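# Place bottles on ledges matching their cap colours

## Task

Put every bottle upright on the wall ledge whose label strip has the same colour as that bottle's cap, so that the bottle's entire base rests on that ledge.

## Robot and tools

Robot: two seven-joint arms, left_arm and right_arm, each ending in a two-finger parallel gripper. Fixed cameras are cam_high and cam_low (896x504 each). Arms can be hit by the other arm; the controller's clearance check may stop arms getting too close but does not protect grippers, housings or wrist cameras from touching each other. Never let one gripper close on the other's fingers.

Frame: all positions and orientations are in one scene frame. Origin is on the z = 0 plane beneath the midpoint of the two arm bases (bases sit 0.70 m above it). +z is up, +x is forward (the direction both arms face), and left_arm lies toward +y. Reported hand positions and orientations may be off by a few centimetres, more at long reach.

Gripper geometry: the fingers point along the gripper's own +z axis and close along its y axis. end_effector_position is the point between the pads when closed, just under 1 cm behind the tips. Closing pushes the tips about 17 mm further along +z, mostly while the pads are more than 70 mm apart.

Row format (used by execute_actions and move): one flat list of 16 numbers covering both arms, even if only one moves: left_arm x, y, z, qw, qx, qy, qz, opening, then right_arm x, y, z, qw, qx, qy, qz, opening. x, y, z are an absolute target for end_effector_position in metres in the scene frame; the quaternion is an absolute target orientation, w first. Opening ranges -1 (closed) to +1 (fully open, 0.145 m); it is a commanded level, not an offset. Closing fully takes at least about 0.5 s. To keep an orientation steady, repeat the same quaternion every row rather than copying a drifted reported one. To park an arm, resend the same full pose and desired opening on every call; a 0 opening is a real command.

execute_actions(actions, cameras): actions is a list of up to 15 actions; each action is a table of up to 15 rows, one per 1/30 s control step; a short table repeats its last row for the remaining steps. Each arm's target must lie within 0.6 m of that gripper's current position along each of the gripper's own axes, or the action is refused for both arms; if the first action fails that check against the latest reported state, or anything is malformed, the whole call is refused. An empty actions list returns the full state plus images (and the scene number and task). cameras: list of names, ["all"], or []; unknown names invalidate the call.

move(target, speed, blend, opening_speed, grip_force, blocking, cameras): drives each gripper in a straight line from its Hand target to the given absolute pose; target is one 16-number row or a list of up to 15 rows, with no 0.6 m limit. speed: m/s, 0.002 to 1.1, default 0.25 (turning capped at twice that in rad/s), one value or one per target. blend: metres of corner rounding per waypoint; 0 means stop at each. opening_speed: rate of the opening command per second on the -1..+1 scale, at least 0.2. grip_force: newtons per finger pad, about 3 to 10, one value or one per arm; persists. blocking=false returns after about 0.5 s while the move continues; a new move replaces the running one. Moves cap at 10 s total. Paths do not avoid obstacles or the other arm; grippers lag, stray and can overshoot speed, especially with a nearly straight arm. Faster motion and targets deeper past contact hit and press harder. The result adds a move: line with the ending (done, off_target, moving, held, fault) and limits (paced = pose clipped, held = steps withheld). done means within 3 mm and 2 degrees; neither done nor off_target tells you about contact.

wait(seconds 0 to 10, cameras): lets time pass with arms holding last commands; a running move continues. stop(cameras): brakes the current move (needs stopping distance). zoom_image(camera cam_high or cam_low, region [x0, y0, x1, y1] in pixels, max 504 per side): enlarges part of the latest image. read_manual(section "licences"): licence text only. finished_scene(scene): ends the current scene irreversibly; pass its number and call nothing else in that reply. The bottles must stay in place afterwards without the robot.

Controller behaviour: each step the commanded orientation is clipped to within 32 degrees of the measured one, then damped inverse kinematics moves the joints, favouring position. One action may fall short; Hand target in the result shows where the arm is actually heading, so command the remainder next. Tool commands shows present gripper commands. Big wrist turns may swing the elbow.

Reading results: grip_measured is the measured opening on the -1..+1 scale; the last Joint positions number per arm is the opening in metres. To hold something, command an opening clearly below grip_measured; larger gap squeezes harder (about 10 N per pad max, objects up to about 11 cm). Fast closes can squeeze extra hard. Joint velocities may read within noise. Joint torques include gravity, have per-arm offsets and noise; numbers 3 and 4 wrap at ±28 N m. Call results list step positions; moves and waits do not.

Motor heat: holding loads, stretched arms or pushing at unreachable poses heat motors, even while you think. MOTOR HOT appears from 85 °C; at 100 °C an OVER-TEMPERATURE FAULT stops that arm for 30 to 60 s or more, possibly without warning.

Avoid: knocking objects out of the work area, dropping or releasing moving bottles, slamming into the table, wall or ledges, hard pushes, arm-to-arm contact, and faults. Loose objects may occasionally get nudged by outside forces.

Each tool is called after "Call:" as name(argument=value, ...), one argument or row to a line, values as JSON.

## Session

Call:
execute_actions(
  actions=[],
)

Scene clock: 0.00 s.
left_arm: end_effector_position=(+0.2239, +0.1828, +0.6144) grip_measured=+1.00 end_effector_quat_wxyz=(-0.319, +0.395, -0.515, +0.691) | right_arm: end_effector_position=(+0.4009, -0.1655, +0.3728) grip_measured=+1.00 end_effector_quat_wxyz=(+0.260, +0.265, +0.837, +0.401)
Joint positions: left_arm=[-1.106 0.942 0.535 2.339 -0.48 -0.199 -0.367 0.145] | right_arm=[0.583 0.619 -0.841 0.925 -1.182 -0.496 -0.047 0.145]
Joint velocities: within noise
Joint torques (N m): no reading
Motor temperatures (°C): left_arm=[20 20 22 21 21 23 21] | right_arm=[20 22 22 19 20 19 21]
Hand target: left_arm +0.2239, +0.1828, +0.6144; -0.319, +0.395, -0.515, +0.691 | right_arm +0.4009, -0.1655, +0.3728; +0.260, +0.265, +0.837, +0.401
Tool commands: left_gripper/opening=+1.0 right_gripper/opening=+1.0

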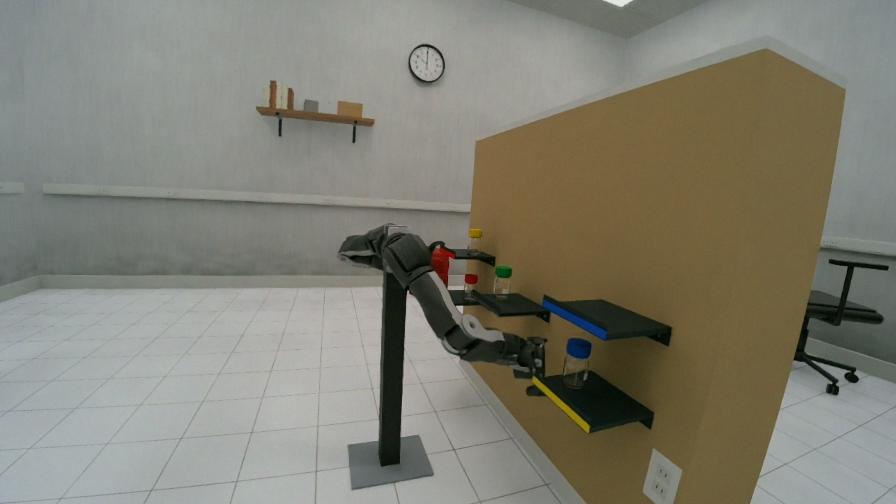

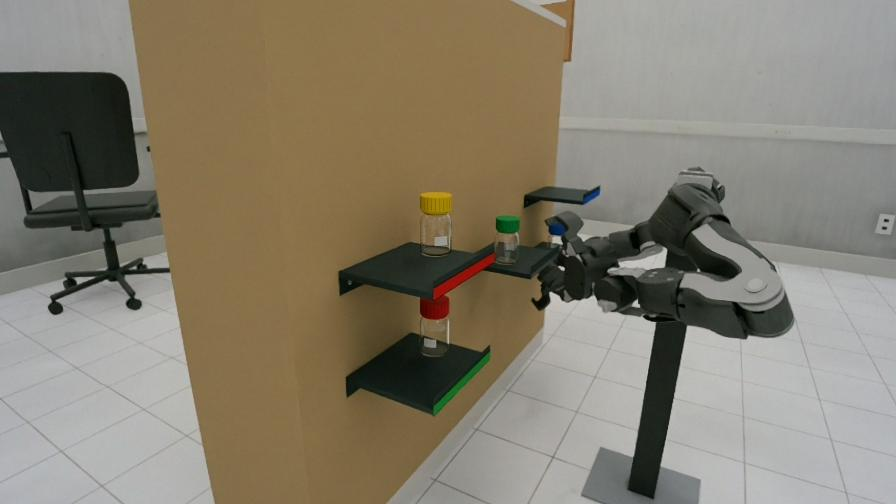

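Call:
zoom_image(
  camera="cam_low",
  region=[320, 170, 620, 430],
)

Call:
zoom_image(
  camera="cam_high",
  region=[420, 220, 690, 450],
)

Scaled by 1.680 from the camera's 896x504 image, which has a finer 1280x720 frame.

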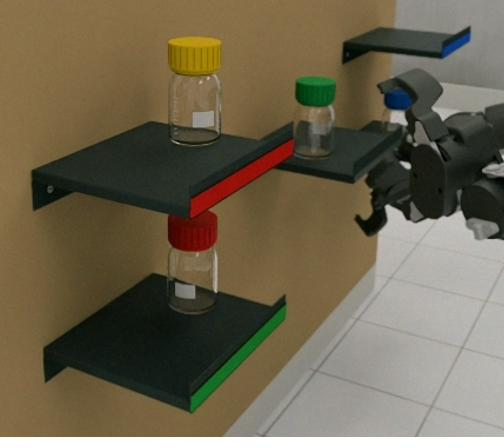

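Scaled by 1.867 from the camera's 896x504 image, which has a finer 1280x720 frame.

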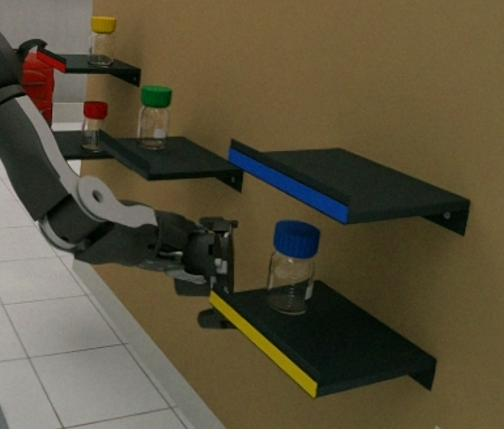

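Call:
move(
  target=[
    [0.2,0.25,0.64,0,0.7071,0,0.7071,1,0.24,-0.2,0.40,0.26,0.265,0.837,0.401,1],
    [0.22,0.317,0.66,0,0.7071,0,0.7071,1,0.22,-0.33,0.465,0,0.7071,0,0.7071,1],
  ],
  cameras=["all"],
)

Scene clock: 113.03 s.
left_arm: end_effector_position=(+0.2197, +0.3155, +0.6601) grip_measured=+1.00 end_effector_quat_wxyz=(+0.002, +0.706, -0.002, +0.708) | right_arm: end_effector_position=(+0.2197, -0.3306, +0.4645) grip_measured=+1.00 end_effector_quat_wxyz=(+0.002, +0.707, -0.001, +0.707)
Joint positions: left_arm=[-1.41 0.75 1.282 2.309 1.365 -0.054 0.067 0.145] | right_arm=[-0.882 0.965 0.07 1.644 0.946 -0.782 -0.033 0.145]
Joint torques (N m): left_arm=[-1.04 1.57 2.82 0.95 0.23 -0.51 -0.05] | right_arm=[-0.07 4.6 3.02 2.45 0.16 -0.46 0.11]
Hand target: left_arm +0.2200, +0.3170, +0.6599; +0.000, +0.707, +0.000, +0.707 | right_arm +0.2200, -0.3301, +0.4650; +0.000, +0.707, +0.000, +0.707
Off the commanded pose: left_arm 0.001 m, 0 deg | right_arm 0.001 m, 0 deg.
joint sent to its limit (left arm) — joint 1 (shoulder pitch), lower limit. The joint targets still meet the commanded pose.
move: done

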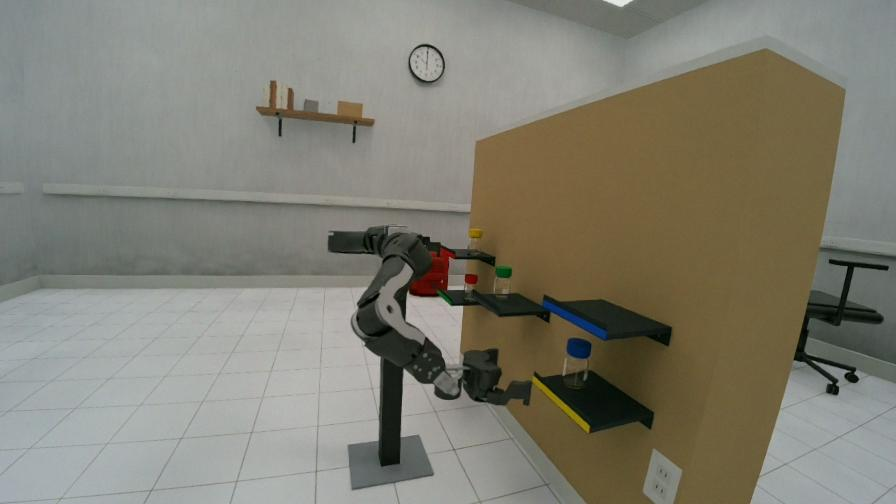

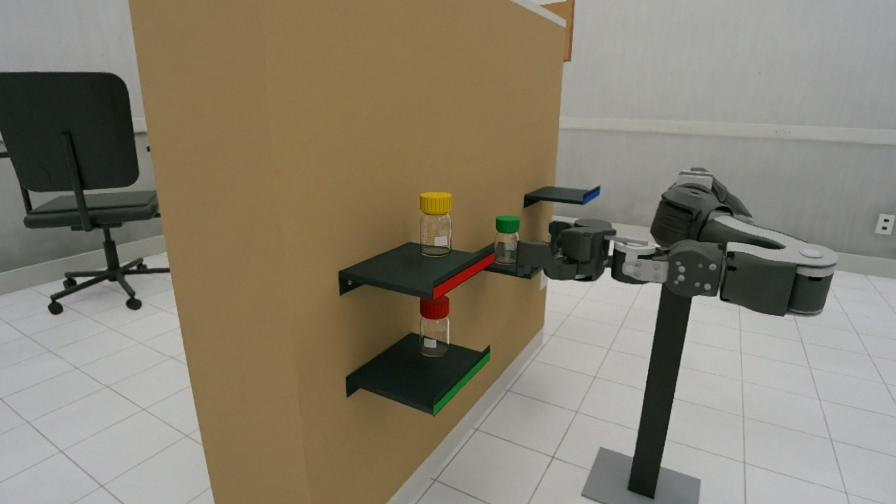

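Call:
zoom_image(
  camera="cam_high",
  region=[420, 220, 690, 450],
)

Call:
zoom_image(
  camera="cam_low",
  region=[410, 170, 660, 370],
)

Scaled by 1.867 from the camera's 896x504 image, which has a finer 1280x720 frame.

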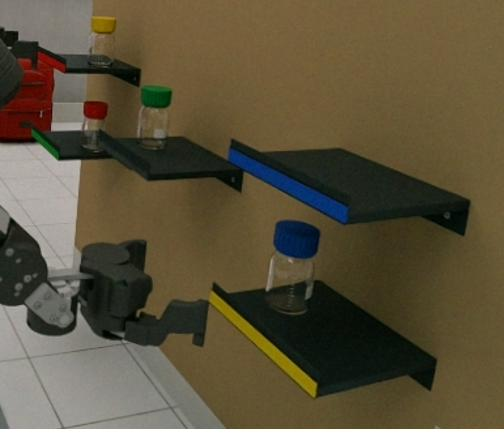

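Scaled by 2.016 from the camera's 896x504 image, which has a finer 1280x720 frame.

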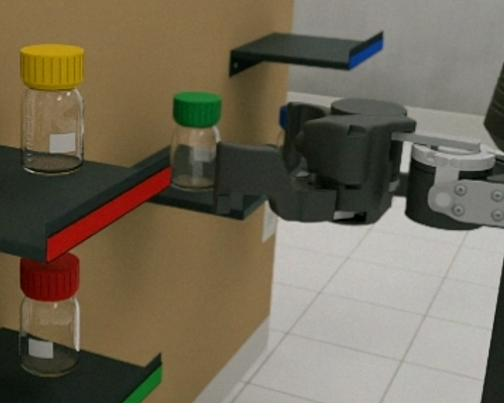

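Call:
move(
  target=[
    [0.3,0.317,0.675,0,0.7071,0,0.7071,1,0.3,-0.343,0.482,0,0.7071,0,0.7071,1],
    [0.405,0.317,0.675,0,0.7071,0,0.7071,1,0.40,-0.343,0.482,0,0.7071,0,0.7071,1],
  ],
  blend=[0.02,0],
  speed=0.15,
  cameras=["all"],
)

Call:
zoom_image(
  camera="cam_high",
  region=[420, 220, 690, 450],
)

Call:
zoom_image(
  camera="cam_low",
  region=[330, 170, 580, 370],
)

Scene clock: 149.90 s.
left_arm: end_effector_position=(+0.4051, +0.3172, +0.6757) grip_measured=+1.00 end_effector_quat_wxyz=(-0.002, +0.707, +0.000, +0.708) | right_arm: end_effector_position=(+0.4006, -0.3446, +0.4850) grip_measured=+1.00 end_effector_quat_wxyz=(+0.002, +0.703, -0.004, +0.711)
Joint positions: left_arm=[-1.388 1.73 1.265 1.671 1.584 -0.128 -0.257 0.145] | right_arm=[0.253 0.863 -0.419 1.104 0.974 -0.364 0.106 0.145]
Joint torques (N m): left_arm=[5.13 1.31 4.08 -0.03 0.08 -0.65 0.19] | right_arm=[4.21 6.29 2.17 2.26 0.11 -0.31 0.16]
Hand target: left_arm +0.4050, +0.3170, +0.6750; +0.000, +0.707, +0.000, +0.707 | right_arm +0.4000, -0.3430, +0.4820; +0.000, +0.707, +0.000, +0.707
Off the commanded pose: left_arm 0.001 m, 0 deg | right_arm 0.003 m, 1 deg.
joint sent to its limit (left arm) — joint 5 (forearm roll), upper limit. The joint targets still meet the commanded pose.
move: done

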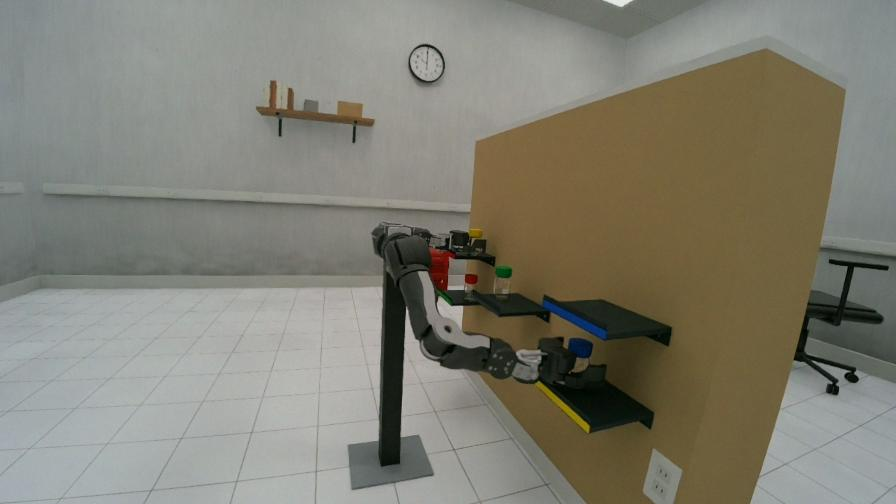

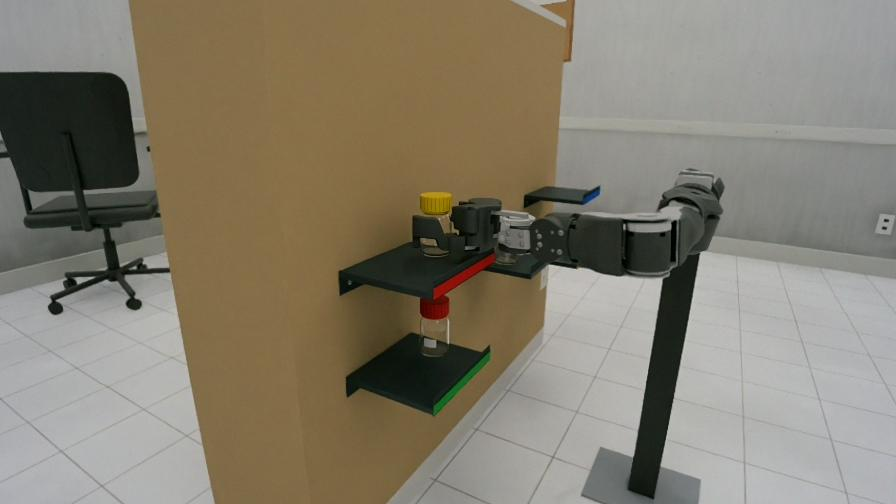

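Scaled by 1.867 from the camera's 896x504 image, which has a finer 1280x720 frame.

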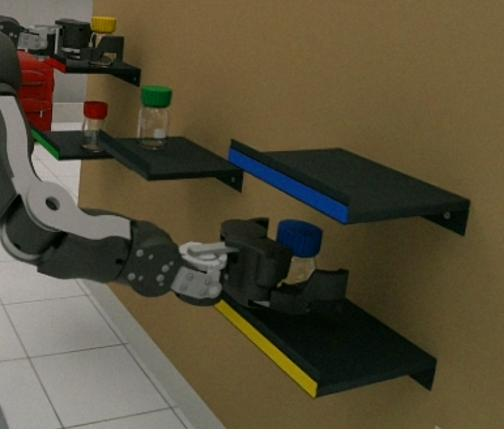

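Scaled by 2.016 from the camera's 896x504 image, which has a finer 1280x720 frame.

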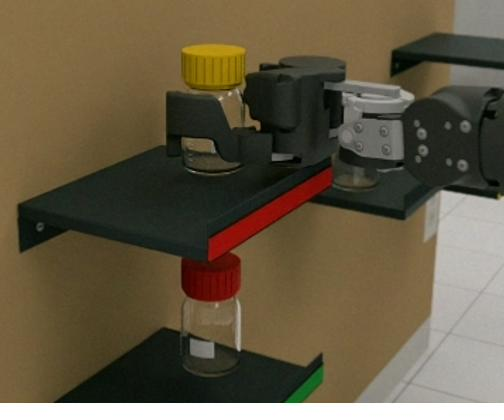

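Call:
move(
  target=[0.405,0.317,0.675,0,0.7071,0,0.7071,-1,0.40,-0.343,0.482,0,0.7071,0,0.7071,-1],
  opening_speed=1.2,
  cameras=["all"],
)

Call:
zoom_image(
  camera="cam_high",
  region=[420, 220, 690, 450],
)

Call:
zoom_image(
  camera="cam_low",
  region=[330, 170, 580, 370],
)

Scene clock: 158.70 s.
left_arm: end_effector_position=(+0.4052, +0.3175, +0.6760) grip_measured=-0.53 end_effector_quat_wxyz=(-0.002, +0.706, +0.000, +0.708) | right_arm: end_effector_position=(+0.4006, -0.3444, +0.4848) grip_measured=-0.55 end_effector_quat_wxyz=(+0.002, +0.704, -0.003, +0.710)
Joint positions: left_arm=[-1.388 1.73 1.265 1.67 1.584 -0.129 -0.257 0.036] | right_arm=[0.253 0.863 -0.419 1.104 0.972 -0.363 0.107 0.034]
Joint torques (N m): left_arm=[5.21 1.36 4.03 0.24 0.07 -0.64 0.18] | right_arm=[4.15 6.21 2.52 2.4 0.16 -0.35 0.15]
Hand target: left_arm +0.4050, +0.3171, +0.6749; +0.000, +0.707, +0.000, +0.707 | right_arm +0.4000, -0.3429, +0.4820; +0.000, +0.707, +0.000, +0.707
Off the commanded pose: left_arm 0.001 m, 0 deg | right_arm 0.003 m, 1 deg.
joint sent to its limit (left arm) — joint 5 (forearm roll), upper limit. The joint targets still meet the commanded pose.
move: done

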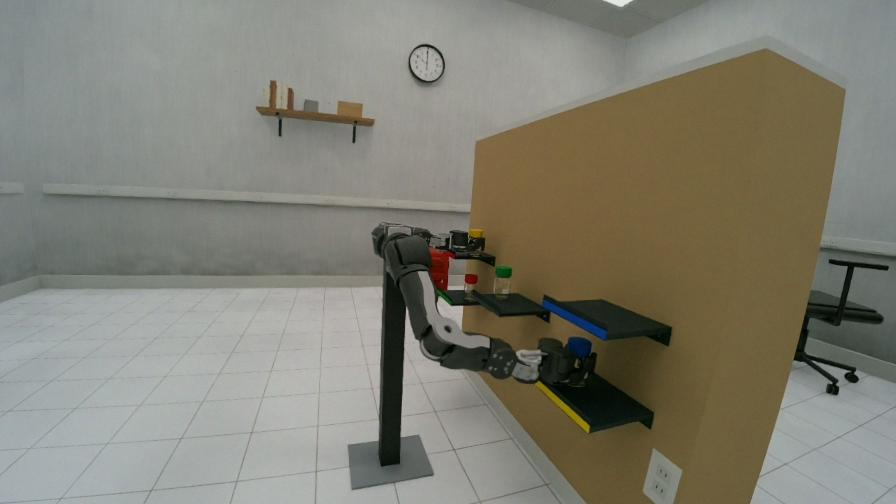

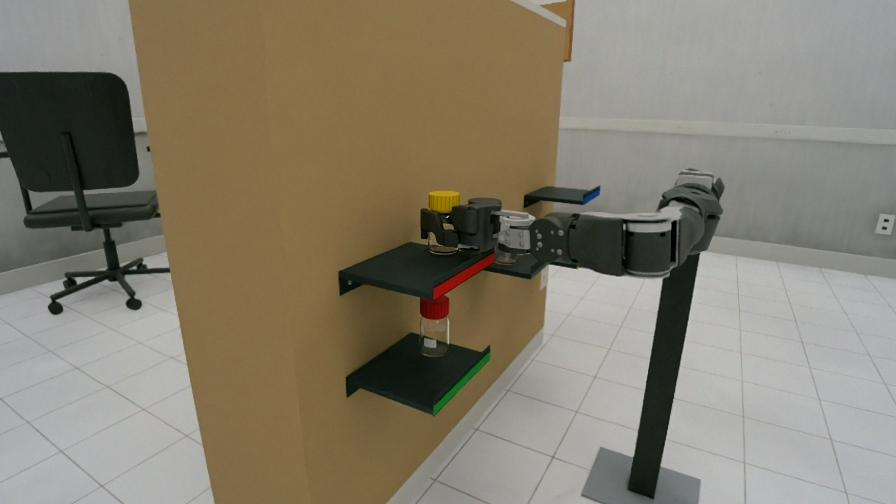

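Scaled by 1.867 from the camera's 896x504 image, which has a finer 1280x720 frame.

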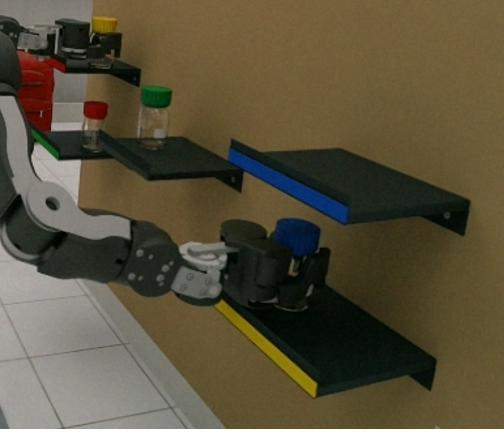

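Scaled by 2.016 from the camera's 896x504 image, which has a finer 1280x720 frame.

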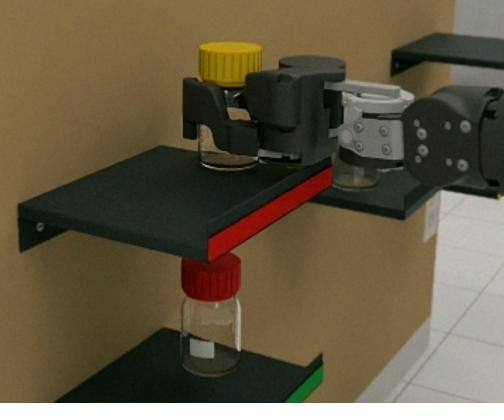

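Call:
move(
  target=[
    [0.405,0.317,0.71,0,0.7071,0,0.7071,-1,0.40,-0.343,0.517,0,0.7071,0,0.7071,-1],
    [0.2,0.28,0.69,0,0.7071,0,0.7071,-1,0.2,-0.36,0.53,0,0.7071,0,0.7071,-1],
    [0.2,-0.03,0.62,0,0.7071,0,0.7071,-1,0.2,-0.40,0.72,0,0.7071,0,0.7071,-1],
  ],
  blend=[0.01,0.05,0],
  speed=[0.1,0.25,0.25],
  cameras=["all"],
)

Scene clock: 201.80 s.
left_arm: end_effector_position=(+0.1742, -0.0106, +0.5963) grip_measured=-0.53 end_effector_quat_wxyz=(+0.245, +0.618, -0.184, +0.724) | right_arm: end_effector_position=(+0.1995, -0.4011, +0.7190) grip_measured=-0.55 end_effector_quat_wxyz=(+0.002, +0.709, -0.003, +0.706)
Joint positions: left_arm=[-0.326 0.531 -0.958 2.428 -0.024 0.073 -0.431 0.036] | right_arm=[-0.988 0.796 1.568 1.92 1.303 0.526 0.49 0.034]
Joint torques (N m): left_arm=[0.67 -0.01 -0.43 5.7 -0.11 -0.86 0.1] | right_arm=[-0.28 4.92 3.47 1.02 0.39 -0.42 0.19]
Motor temperatures (°C): left_arm=[22 21 27 21 21 24 21] | right_arm=[22 24 23 20 20 20 21]
Hand target: left_arm +0.1741, -0.0105, +0.5983; +0.247, +0.615, -0.181, +0.727 | right_arm +0.2000, -0.4000, +0.7199; +0.000, +0.707, +0.000, +0.707
Off the commanded pose: left_arm 0.040 m, 37 deg | right_arm 0.002 m, 0 deg.
joint read past its limit (right arm) — joint 3 (upper arm roll), upper limit.
joint sent to its limit (right arm) — joint 3 (upper arm roll), upper limit. The joint targets still meet the commanded pose.
move: held (left_arm; a check stopped the path); limits=paced,held
pose unreachable (left arm): on one or more control steps of this call, first in action 0 (counted from 0), this arm could not follow its commanded pose, so it was not sent that pose on those steps. It may still have moved: this result reports where it is.
cause: moving toward the commanded pose would bring two parts of the arm too close to each other (its base and another part of the arm, with joints 1 (shoulder pitch) to 7 (wrist yaw) between them, 28 mm apart when it was first held).

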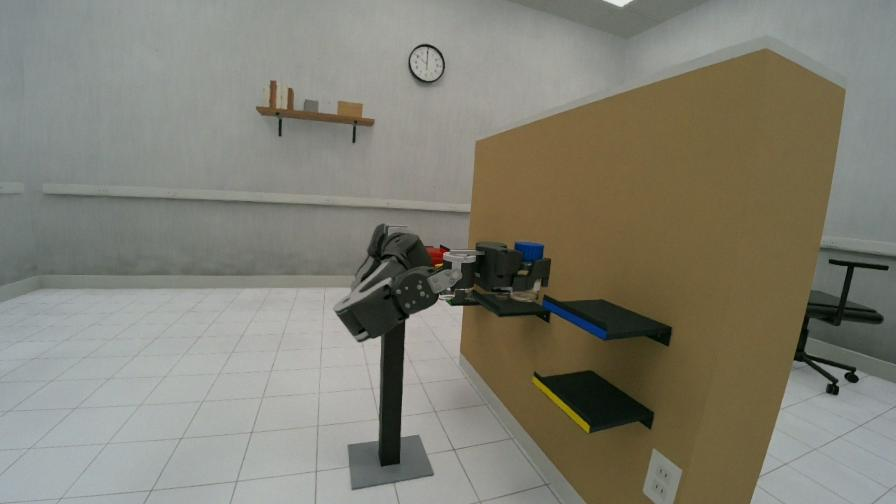

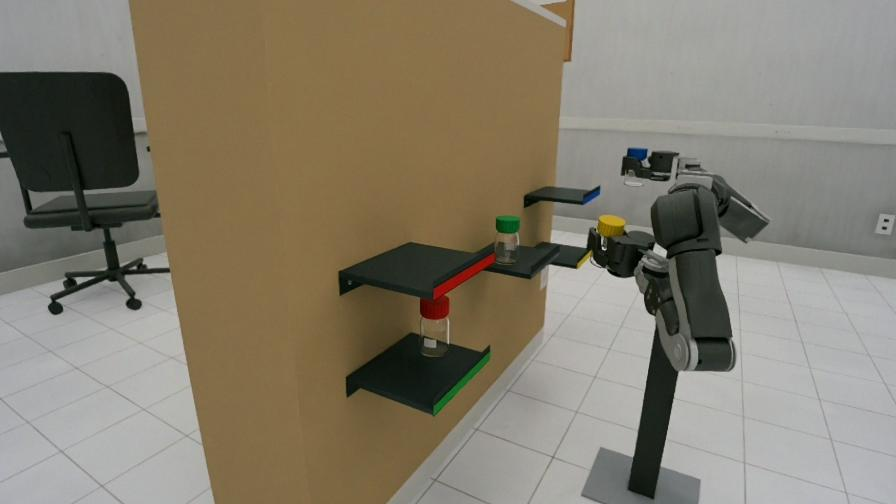

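Call:
move(
  target=[
    [0.25,-0.01,0.63,0.0923,0.701,-0.0923,0.701,-1,0.25,-0.40,0.72,0,0.7071,0,0.7071,-1],
    [0.26,-0.026,0.63,0.0923,0.701,-0.0923,0.701,-1,0.405,-0.403,0.72,0,0.7071,0,0.7071,-1],
    [0.405,-0.065,0.625,0.0923,0.701,-0.0923,0.701,-1,0.405,-0.403,0.70,0,0.7071,0,0.7071,-1],
  ],
  blend=[0.02,0.01,0],
  cameras=["all"],
)

Call:
zoom_image(
  camera="cam_high",
  region=[420, 200, 690, 430],
)

Call:
zoom_image(
  camera="cam_low",
  region=[430, 120, 680, 320],
)

Scene clock: 218.73 s.
left_arm: end_effector_position=(+0.4048, -0.0654, +0.6251) grip_measured=-0.53 end_effector_quat_wxyz=(+0.093, +0.702, -0.095, +0.700) | right_arm: end_effector_position=(+0.4050, -0.4026, +0.7008) grip_measured=-0.55 end_effector_quat_wxyz=(+0.016, +0.714, +0.016, +0.700)
Joint positions: left_arm=[0.604 -0.163 -0.713 1.55 0.317 0.528 -0.58 0.036] | right_arm=[-1.31 1.703 1.304 1.299 1.558 0.015 0.145 0.034]
Joint torques (N m): left_arm=[7.66 -3.42 0.35 4.27 -0.17 -0.82 -0.05] | right_arm=[4.13 1.99 3.92 0.38 0.32 -0.75 -0.08]
Hand target: left_arm +0.4050, -0.0650, +0.6250; +0.092, +0.701, -0.092, +0.701 | right_arm +0.4049, -0.4029, +0.7001; +0.016, +0.713, +0.016, +0.701
Off the commanded pose: left_arm 0.000 m, 0 deg | right_arm 0.001 m, 3 deg.
joint sent to its limit (left arm) — joint 2 (shoulder roll), lower limit. The joint targets still meet the commanded pose.
joint sent to its limit (right arm) — joint 1 (shoulder pitch), lower limit; joint 5 (forearm roll), upper limit. The joint targets are off in orientation, not in position.
move: off_target (right_arm)

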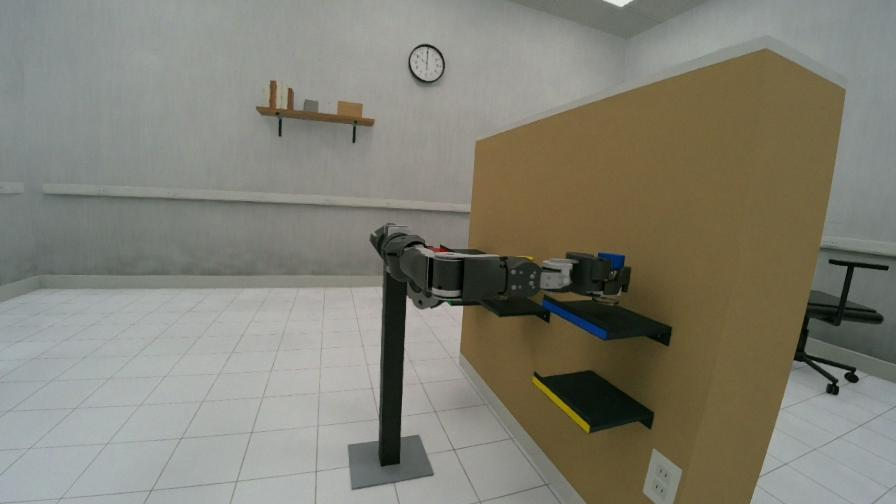

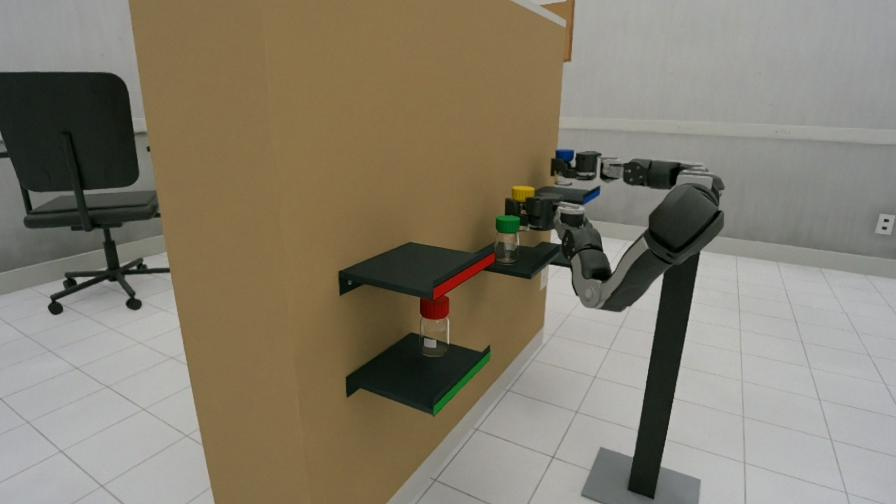

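Scaled by 1.867 from the camera's 896x504 image, which has a finer 1280x720 frame.

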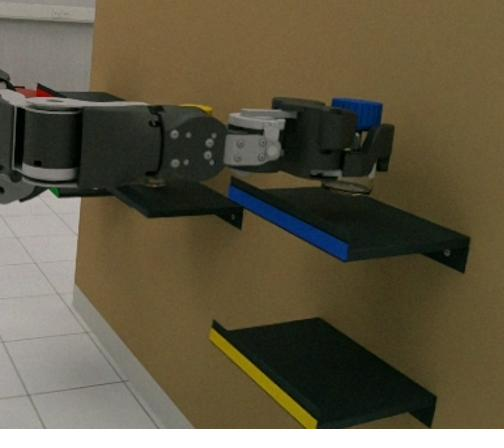

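Scaled by 2.016 from the camera's 896x504 image, which has a finer 1280x720 frame.

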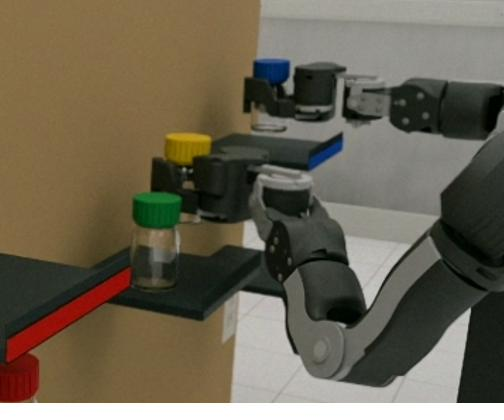

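Call:
move(
  target=[0.405,-0.065,0.587,0.0923,0.701,-0.0923,0.701,-1,0.405,-0.403,0.688,0,0.7071,0,0.7071,-1],
  speed=0.06,
  cameras=["all"],
)

Call:
zoom_image(
  camera="cam_high",
  region=[520, 220, 680, 350],
)

Call:
zoom_image(
  camera="cam_low",
  region=[480, 130, 640, 290],
)

Scene clock: 229.27 s.
left_arm: end_effector_position=(+0.4050, -0.0645, +0.5870) grip_measured=-0.53 end_effector_quat_wxyz=(+0.092, +0.703, -0.091, +0.699) | right_arm: end_effector_position=(+0.4047, -0.4026, +0.6887) grip_measured=-0.55 end_effector_quat_wxyz=(+0.021, +0.716, +0.021, +0.697)
Joint positions: left_arm=[0.539 -0.124 -0.757 1.478 0.304 0.377 -0.577 0.036] | right_arm=[-1.31 1.703 1.25 1.302 1.558 -0.034 0.141 0.034]
Joint torques (N m): left_arm=[7.87 -2.94 0.16 4.49 -0.22 -0.84 0.17] | right_arm=[4.05 2.41 3.88 0.32 0.28 -0.74 -0.18]
Hand target: left_arm +0.4050, -0.0650, +0.5870; +0.092, +0.701, -0.092, +0.701 | right_arm +0.4048, -0.4029, +0.6881; +0.022, +0.714, +0.020, +0.699
Off the commanded pose: left_arm 0.000 m, 0 deg | right_arm 0.001 m, 4 deg.
joint sent to its limit (right arm) — joint 1 (shoulder pitch), lower limit; joint 5 (forearm roll), upper limit. The joint targets are off in orientation, not in position.
move: off_target (right_arm)

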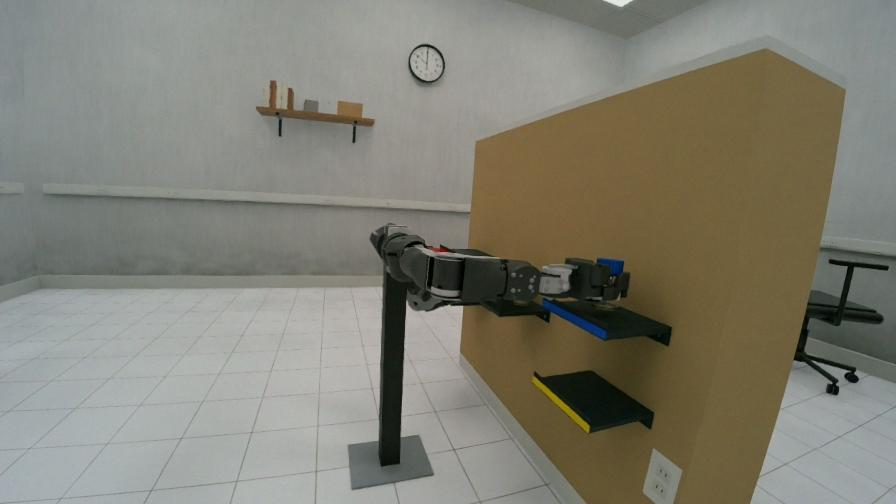

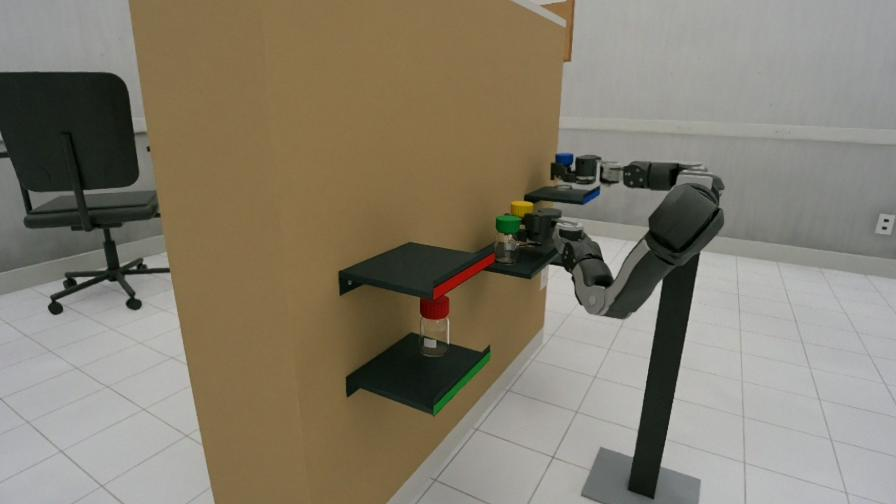

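Scaled by 3.150 from the camera's 896x504 image, which has a finer 1280x720 frame.

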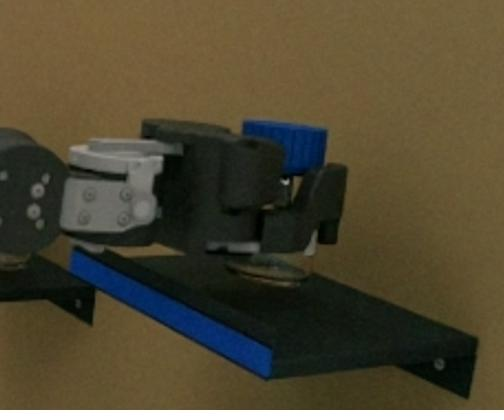

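Scaled by 3.150 from the camera's 896x504 image, which has a finer 1280x720 frame.

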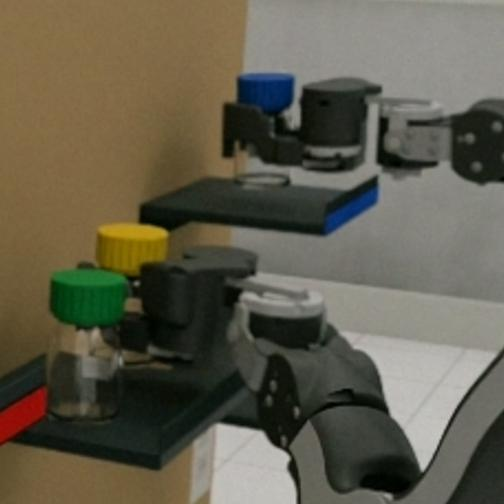

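Call:
move(
  target=[0.405,-0.065,0.577,0.0923,0.701,-0.0923,0.701,-1,0.405,-0.403,0.678,0,0.7071,0,0.7071,-1],
  speed=0.03,
  cameras=["all"],
)

Call:
zoom_image(
  camera="cam_high",
  region=[520, 220, 680, 350],
)

Call:
zoom_image(
  camera="cam_low",
  region=[480, 130, 640, 290],
)

Scene clock: 244.03 s.
left_arm: end_effector_position=(+0.4050, -0.0650, +0.5791) grip_measured=-0.53 end_effector_quat_wxyz=(+0.092, +0.701, -0.091, +0.701) | right_arm: end_effector_position=(+0.4044, -0.4031, +0.6788) grip_measured=-0.55 end_effector_quat_wxyz=(+0.027, +0.717, +0.023, +0.696)
Joint positions: left_arm=[0.53 -0.114 -0.771 1.455 0.304 0.335 -0.577 0.036] | right_arm=[-1.31 1.705 1.205 1.304 1.558 -0.073 0.132 0.034]
Joint torques (N m): left_arm=[7.19 -2.7 0.17 4.22 -0.19 -0.81 0.17] | right_arm=[3.97 2.73 3.75 0.29 0.3 -0.77 -0.2]
Hand target: left_arm +0.4050, -0.0650, +0.5771; +0.092, +0.701, -0.092, +0.701 | right_arm +0.4048, -0.4029, +0.6782; +0.028, +0.716, +0.023, +0.697
Off the commanded pose: left_arm 0.002 m, 0 deg | right_arm 0.001 m, 4 deg.
joint sent to its limit (right arm) — joint 1 (shoulder pitch), lower limit; joint 5 (forearm roll), upper limit. The joint targets are off in orientation, not in position.
move: off_target (right_arm)

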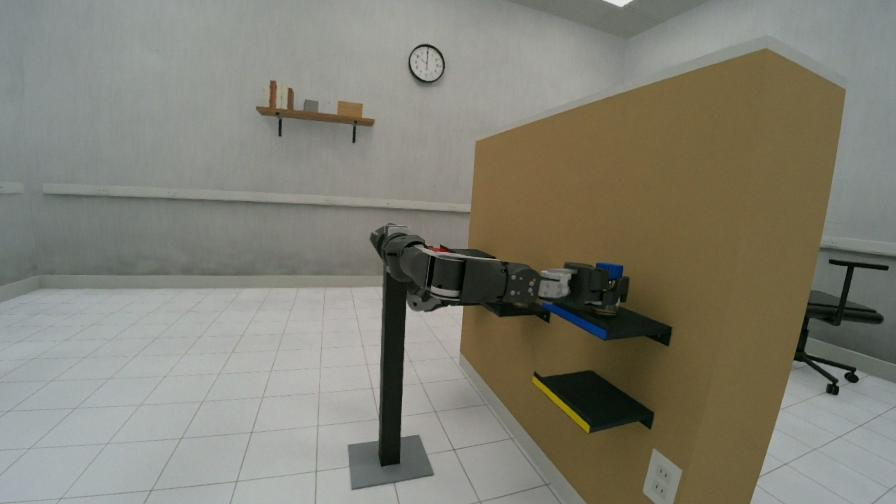

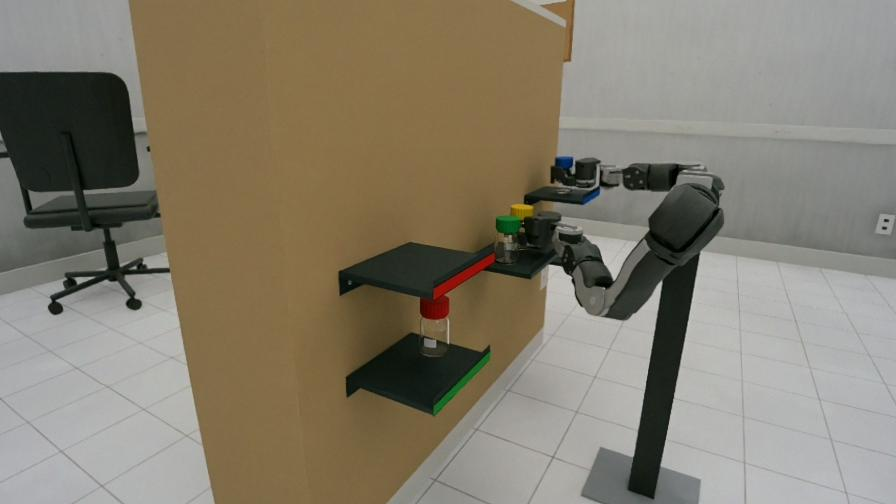

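Scaled by 3.150 from the camera's 896x504 image, which has a finer 1280x720 frame.

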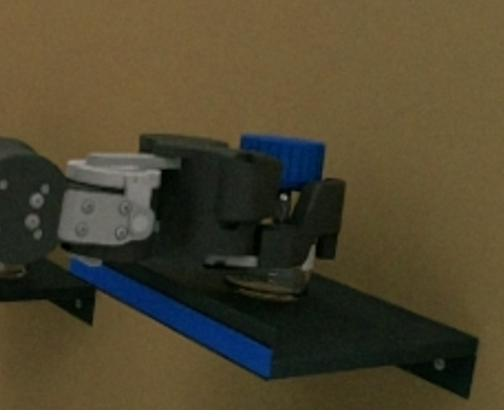

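Scaled by 3.150 from the camera's 896x504 image, which has a finer 1280x720 frame.

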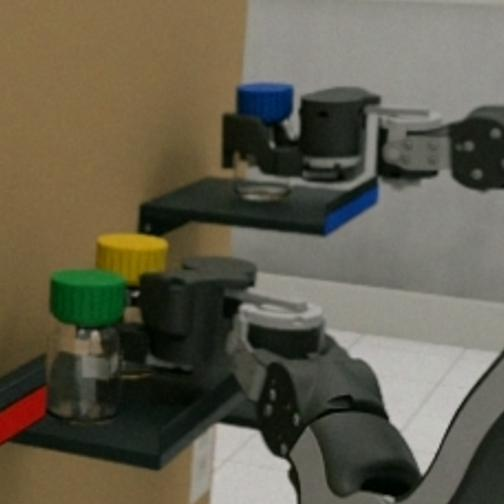

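Call:
move(
  target=[0.405,-0.065,0.578,0.0923,0.701,-0.0923,0.701,-0.05,0.405,-0.403,0.672,0,0.7071,0,0.7071,-1],
  speed=0.03,
  opening_speed=0.6,
  cameras=["all"],
)

Call:
zoom_image(
  camera="cam_low",
  region=[480, 130, 640, 290],
)

Call:
zoom_image(
  camera="cam_high",
  region=[520, 220, 680, 350],
)

Scene clock: 254.00 s.
left_arm: end_effector_position=(+0.4051, -0.0648, +0.5795) grip_measured=-0.05 end_effector_quat_wxyz=(+0.093, +0.700, -0.090, +0.702) | right_arm: end_effector_position=(+0.4046, -0.4030, +0.6774) grip_measured=-0.55 end_effector_quat_wxyz=(+0.030, +0.711, +0.024, +0.702)
Joint positions: left_arm=[0.53 -0.114 -0.771 1.455 0.304 0.332 -0.577 0.072] | right_arm=[-1.31 1.707 1.184 1.305 1.561 -0.113 0.123 0.034]
Joint torques (N m): left_arm=[7.58 -2.86 0.27 4.71 -0.16 -0.6 0.15] | right_arm=[4.05 2.78 2.44 0.29 0.17 -0.32 -0.2]
Hand target: left_arm +0.4050, -0.0650, +0.5781; +0.092, +0.701, -0.092, +0.701 | right_arm +0.4047, -0.4029, +0.6723; +0.031, +0.717, +0.024, +0.696
Off the commanded pose: left_arm 0.002 m, 0 deg | right_arm 0.005 m, 4 deg.
joint read past its limit (right arm) — joint 5 (forearm roll), upper limit.
joint sent to its limit (right arm) — joint 1 (shoulder pitch), lower limit; joint 5 (forearm roll), upper limit. The joint targets are off in orientation, not in position.
move: off_target (right_arm)

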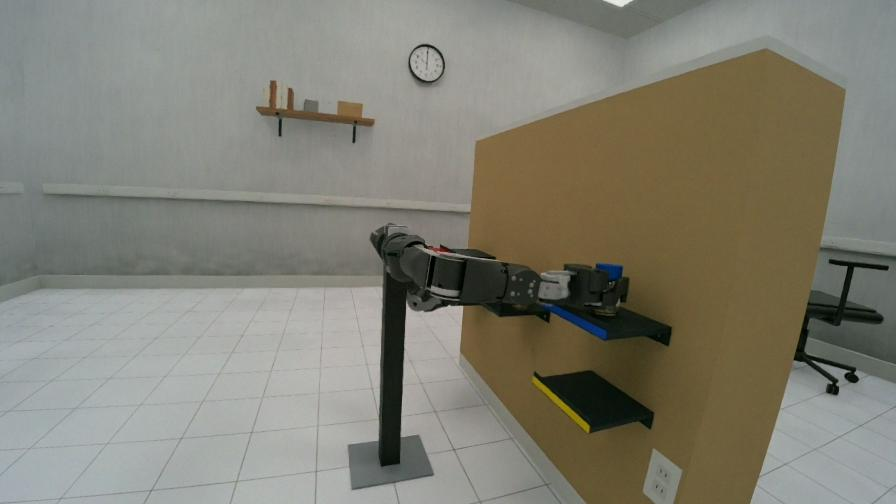

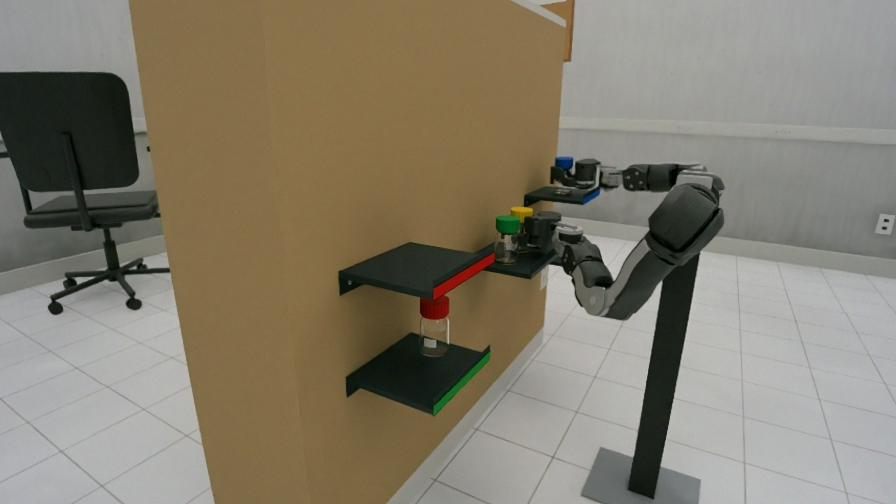

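Scaled by 3.150 from the camera's 896x504 image, which has a finer 1280x720 frame.

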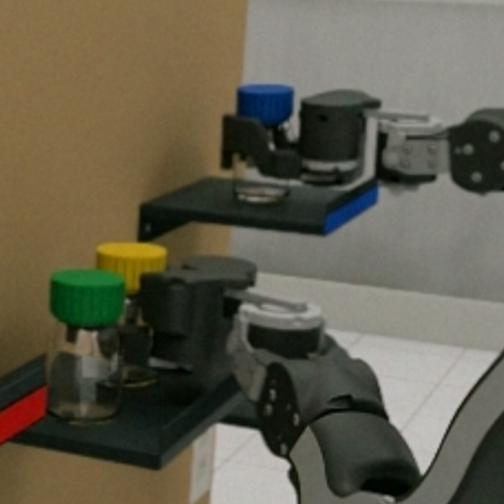

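Scaled by 3.150 from the camera's 896x504 image, which has a finer 1280x720 frame.

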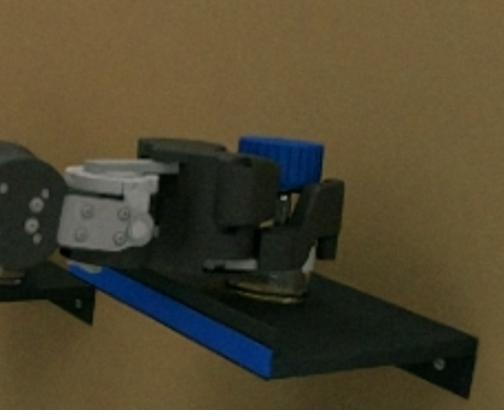

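Call:
move(
  target=[
    [0.405,-0.065,0.581,0.0923,0.701,-0.0923,0.701,-0.05,0.405,-0.403,0.675,0.031,0.717,0.024,0.696,0.4],
    [0.25,-0.02,0.60,0.0923,0.701,-0.0923,0.701,-0.05,0.25,-0.403,0.70,0,0.7071,0,0.7071,0.4],
  ],
  speed=[0.03,0.15],
  opening_speed=0.8,
  cameras=["all"],
)

Scene clock: 267.40 s.
left_arm: end_effector_position=(+0.2496, -0.0211, +0.6005) grip_measured=-0.05 end_effector_quat_wxyz=(+0.096, +0.700, -0.093, +0.702) | right_arm: end_effector_position=(+0.2502, -0.4037, +0.6994) grip_measured=+0.40 end_effector_quat_wxyz=(+0.002, +0.707, -0.001, +0.707)
Joint positions: left_arm=[0.022 0.109 -1.004 2.254 0.094 0.597 -0.792 0.072] | right_arm=[-1.237 0.987 1.446 1.84 1.434 0.196 0.312 0.105]
Joint torques (N m): left_arm=[2.41 -2.12 0.13 4.62 -0.24 -0.39 0] | right_arm=[0.07 2.76 5.14 0.91 0.38 -0.28 0.18]
Hand target: left_arm +0.2500, -0.0200, +0.5999; +0.092, +0.701, -0.092, +0.701 | right_arm +0.2500, -0.4030, +0.7000; +0.000, +0.707, +0.000, +0.707
Off the commanded pose: left_arm 0.001 m, 0 deg | right_arm 0.001 m, 0 deg.
move: done

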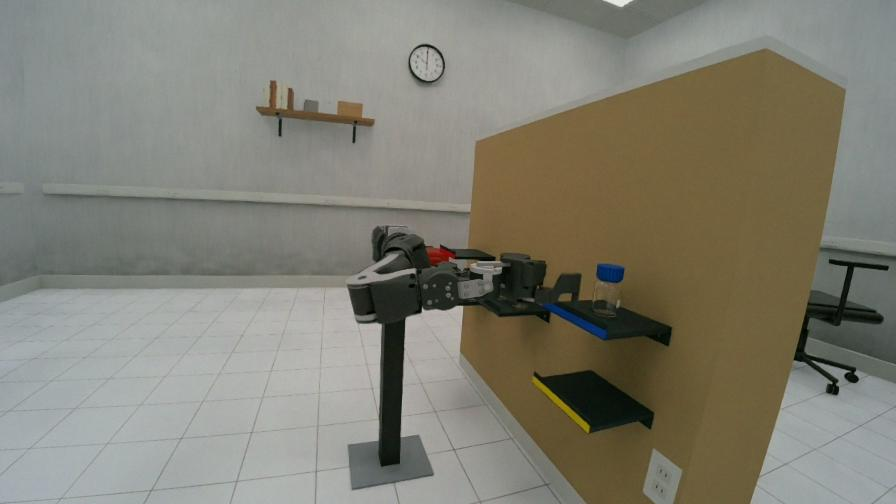

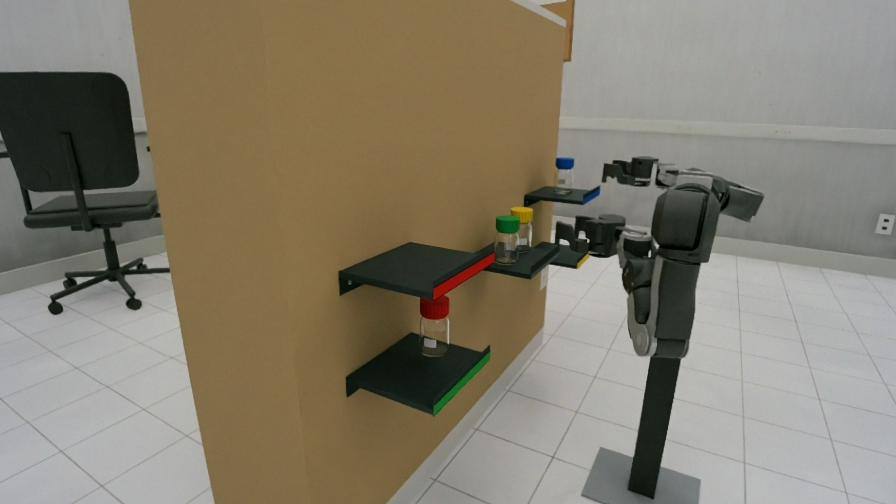

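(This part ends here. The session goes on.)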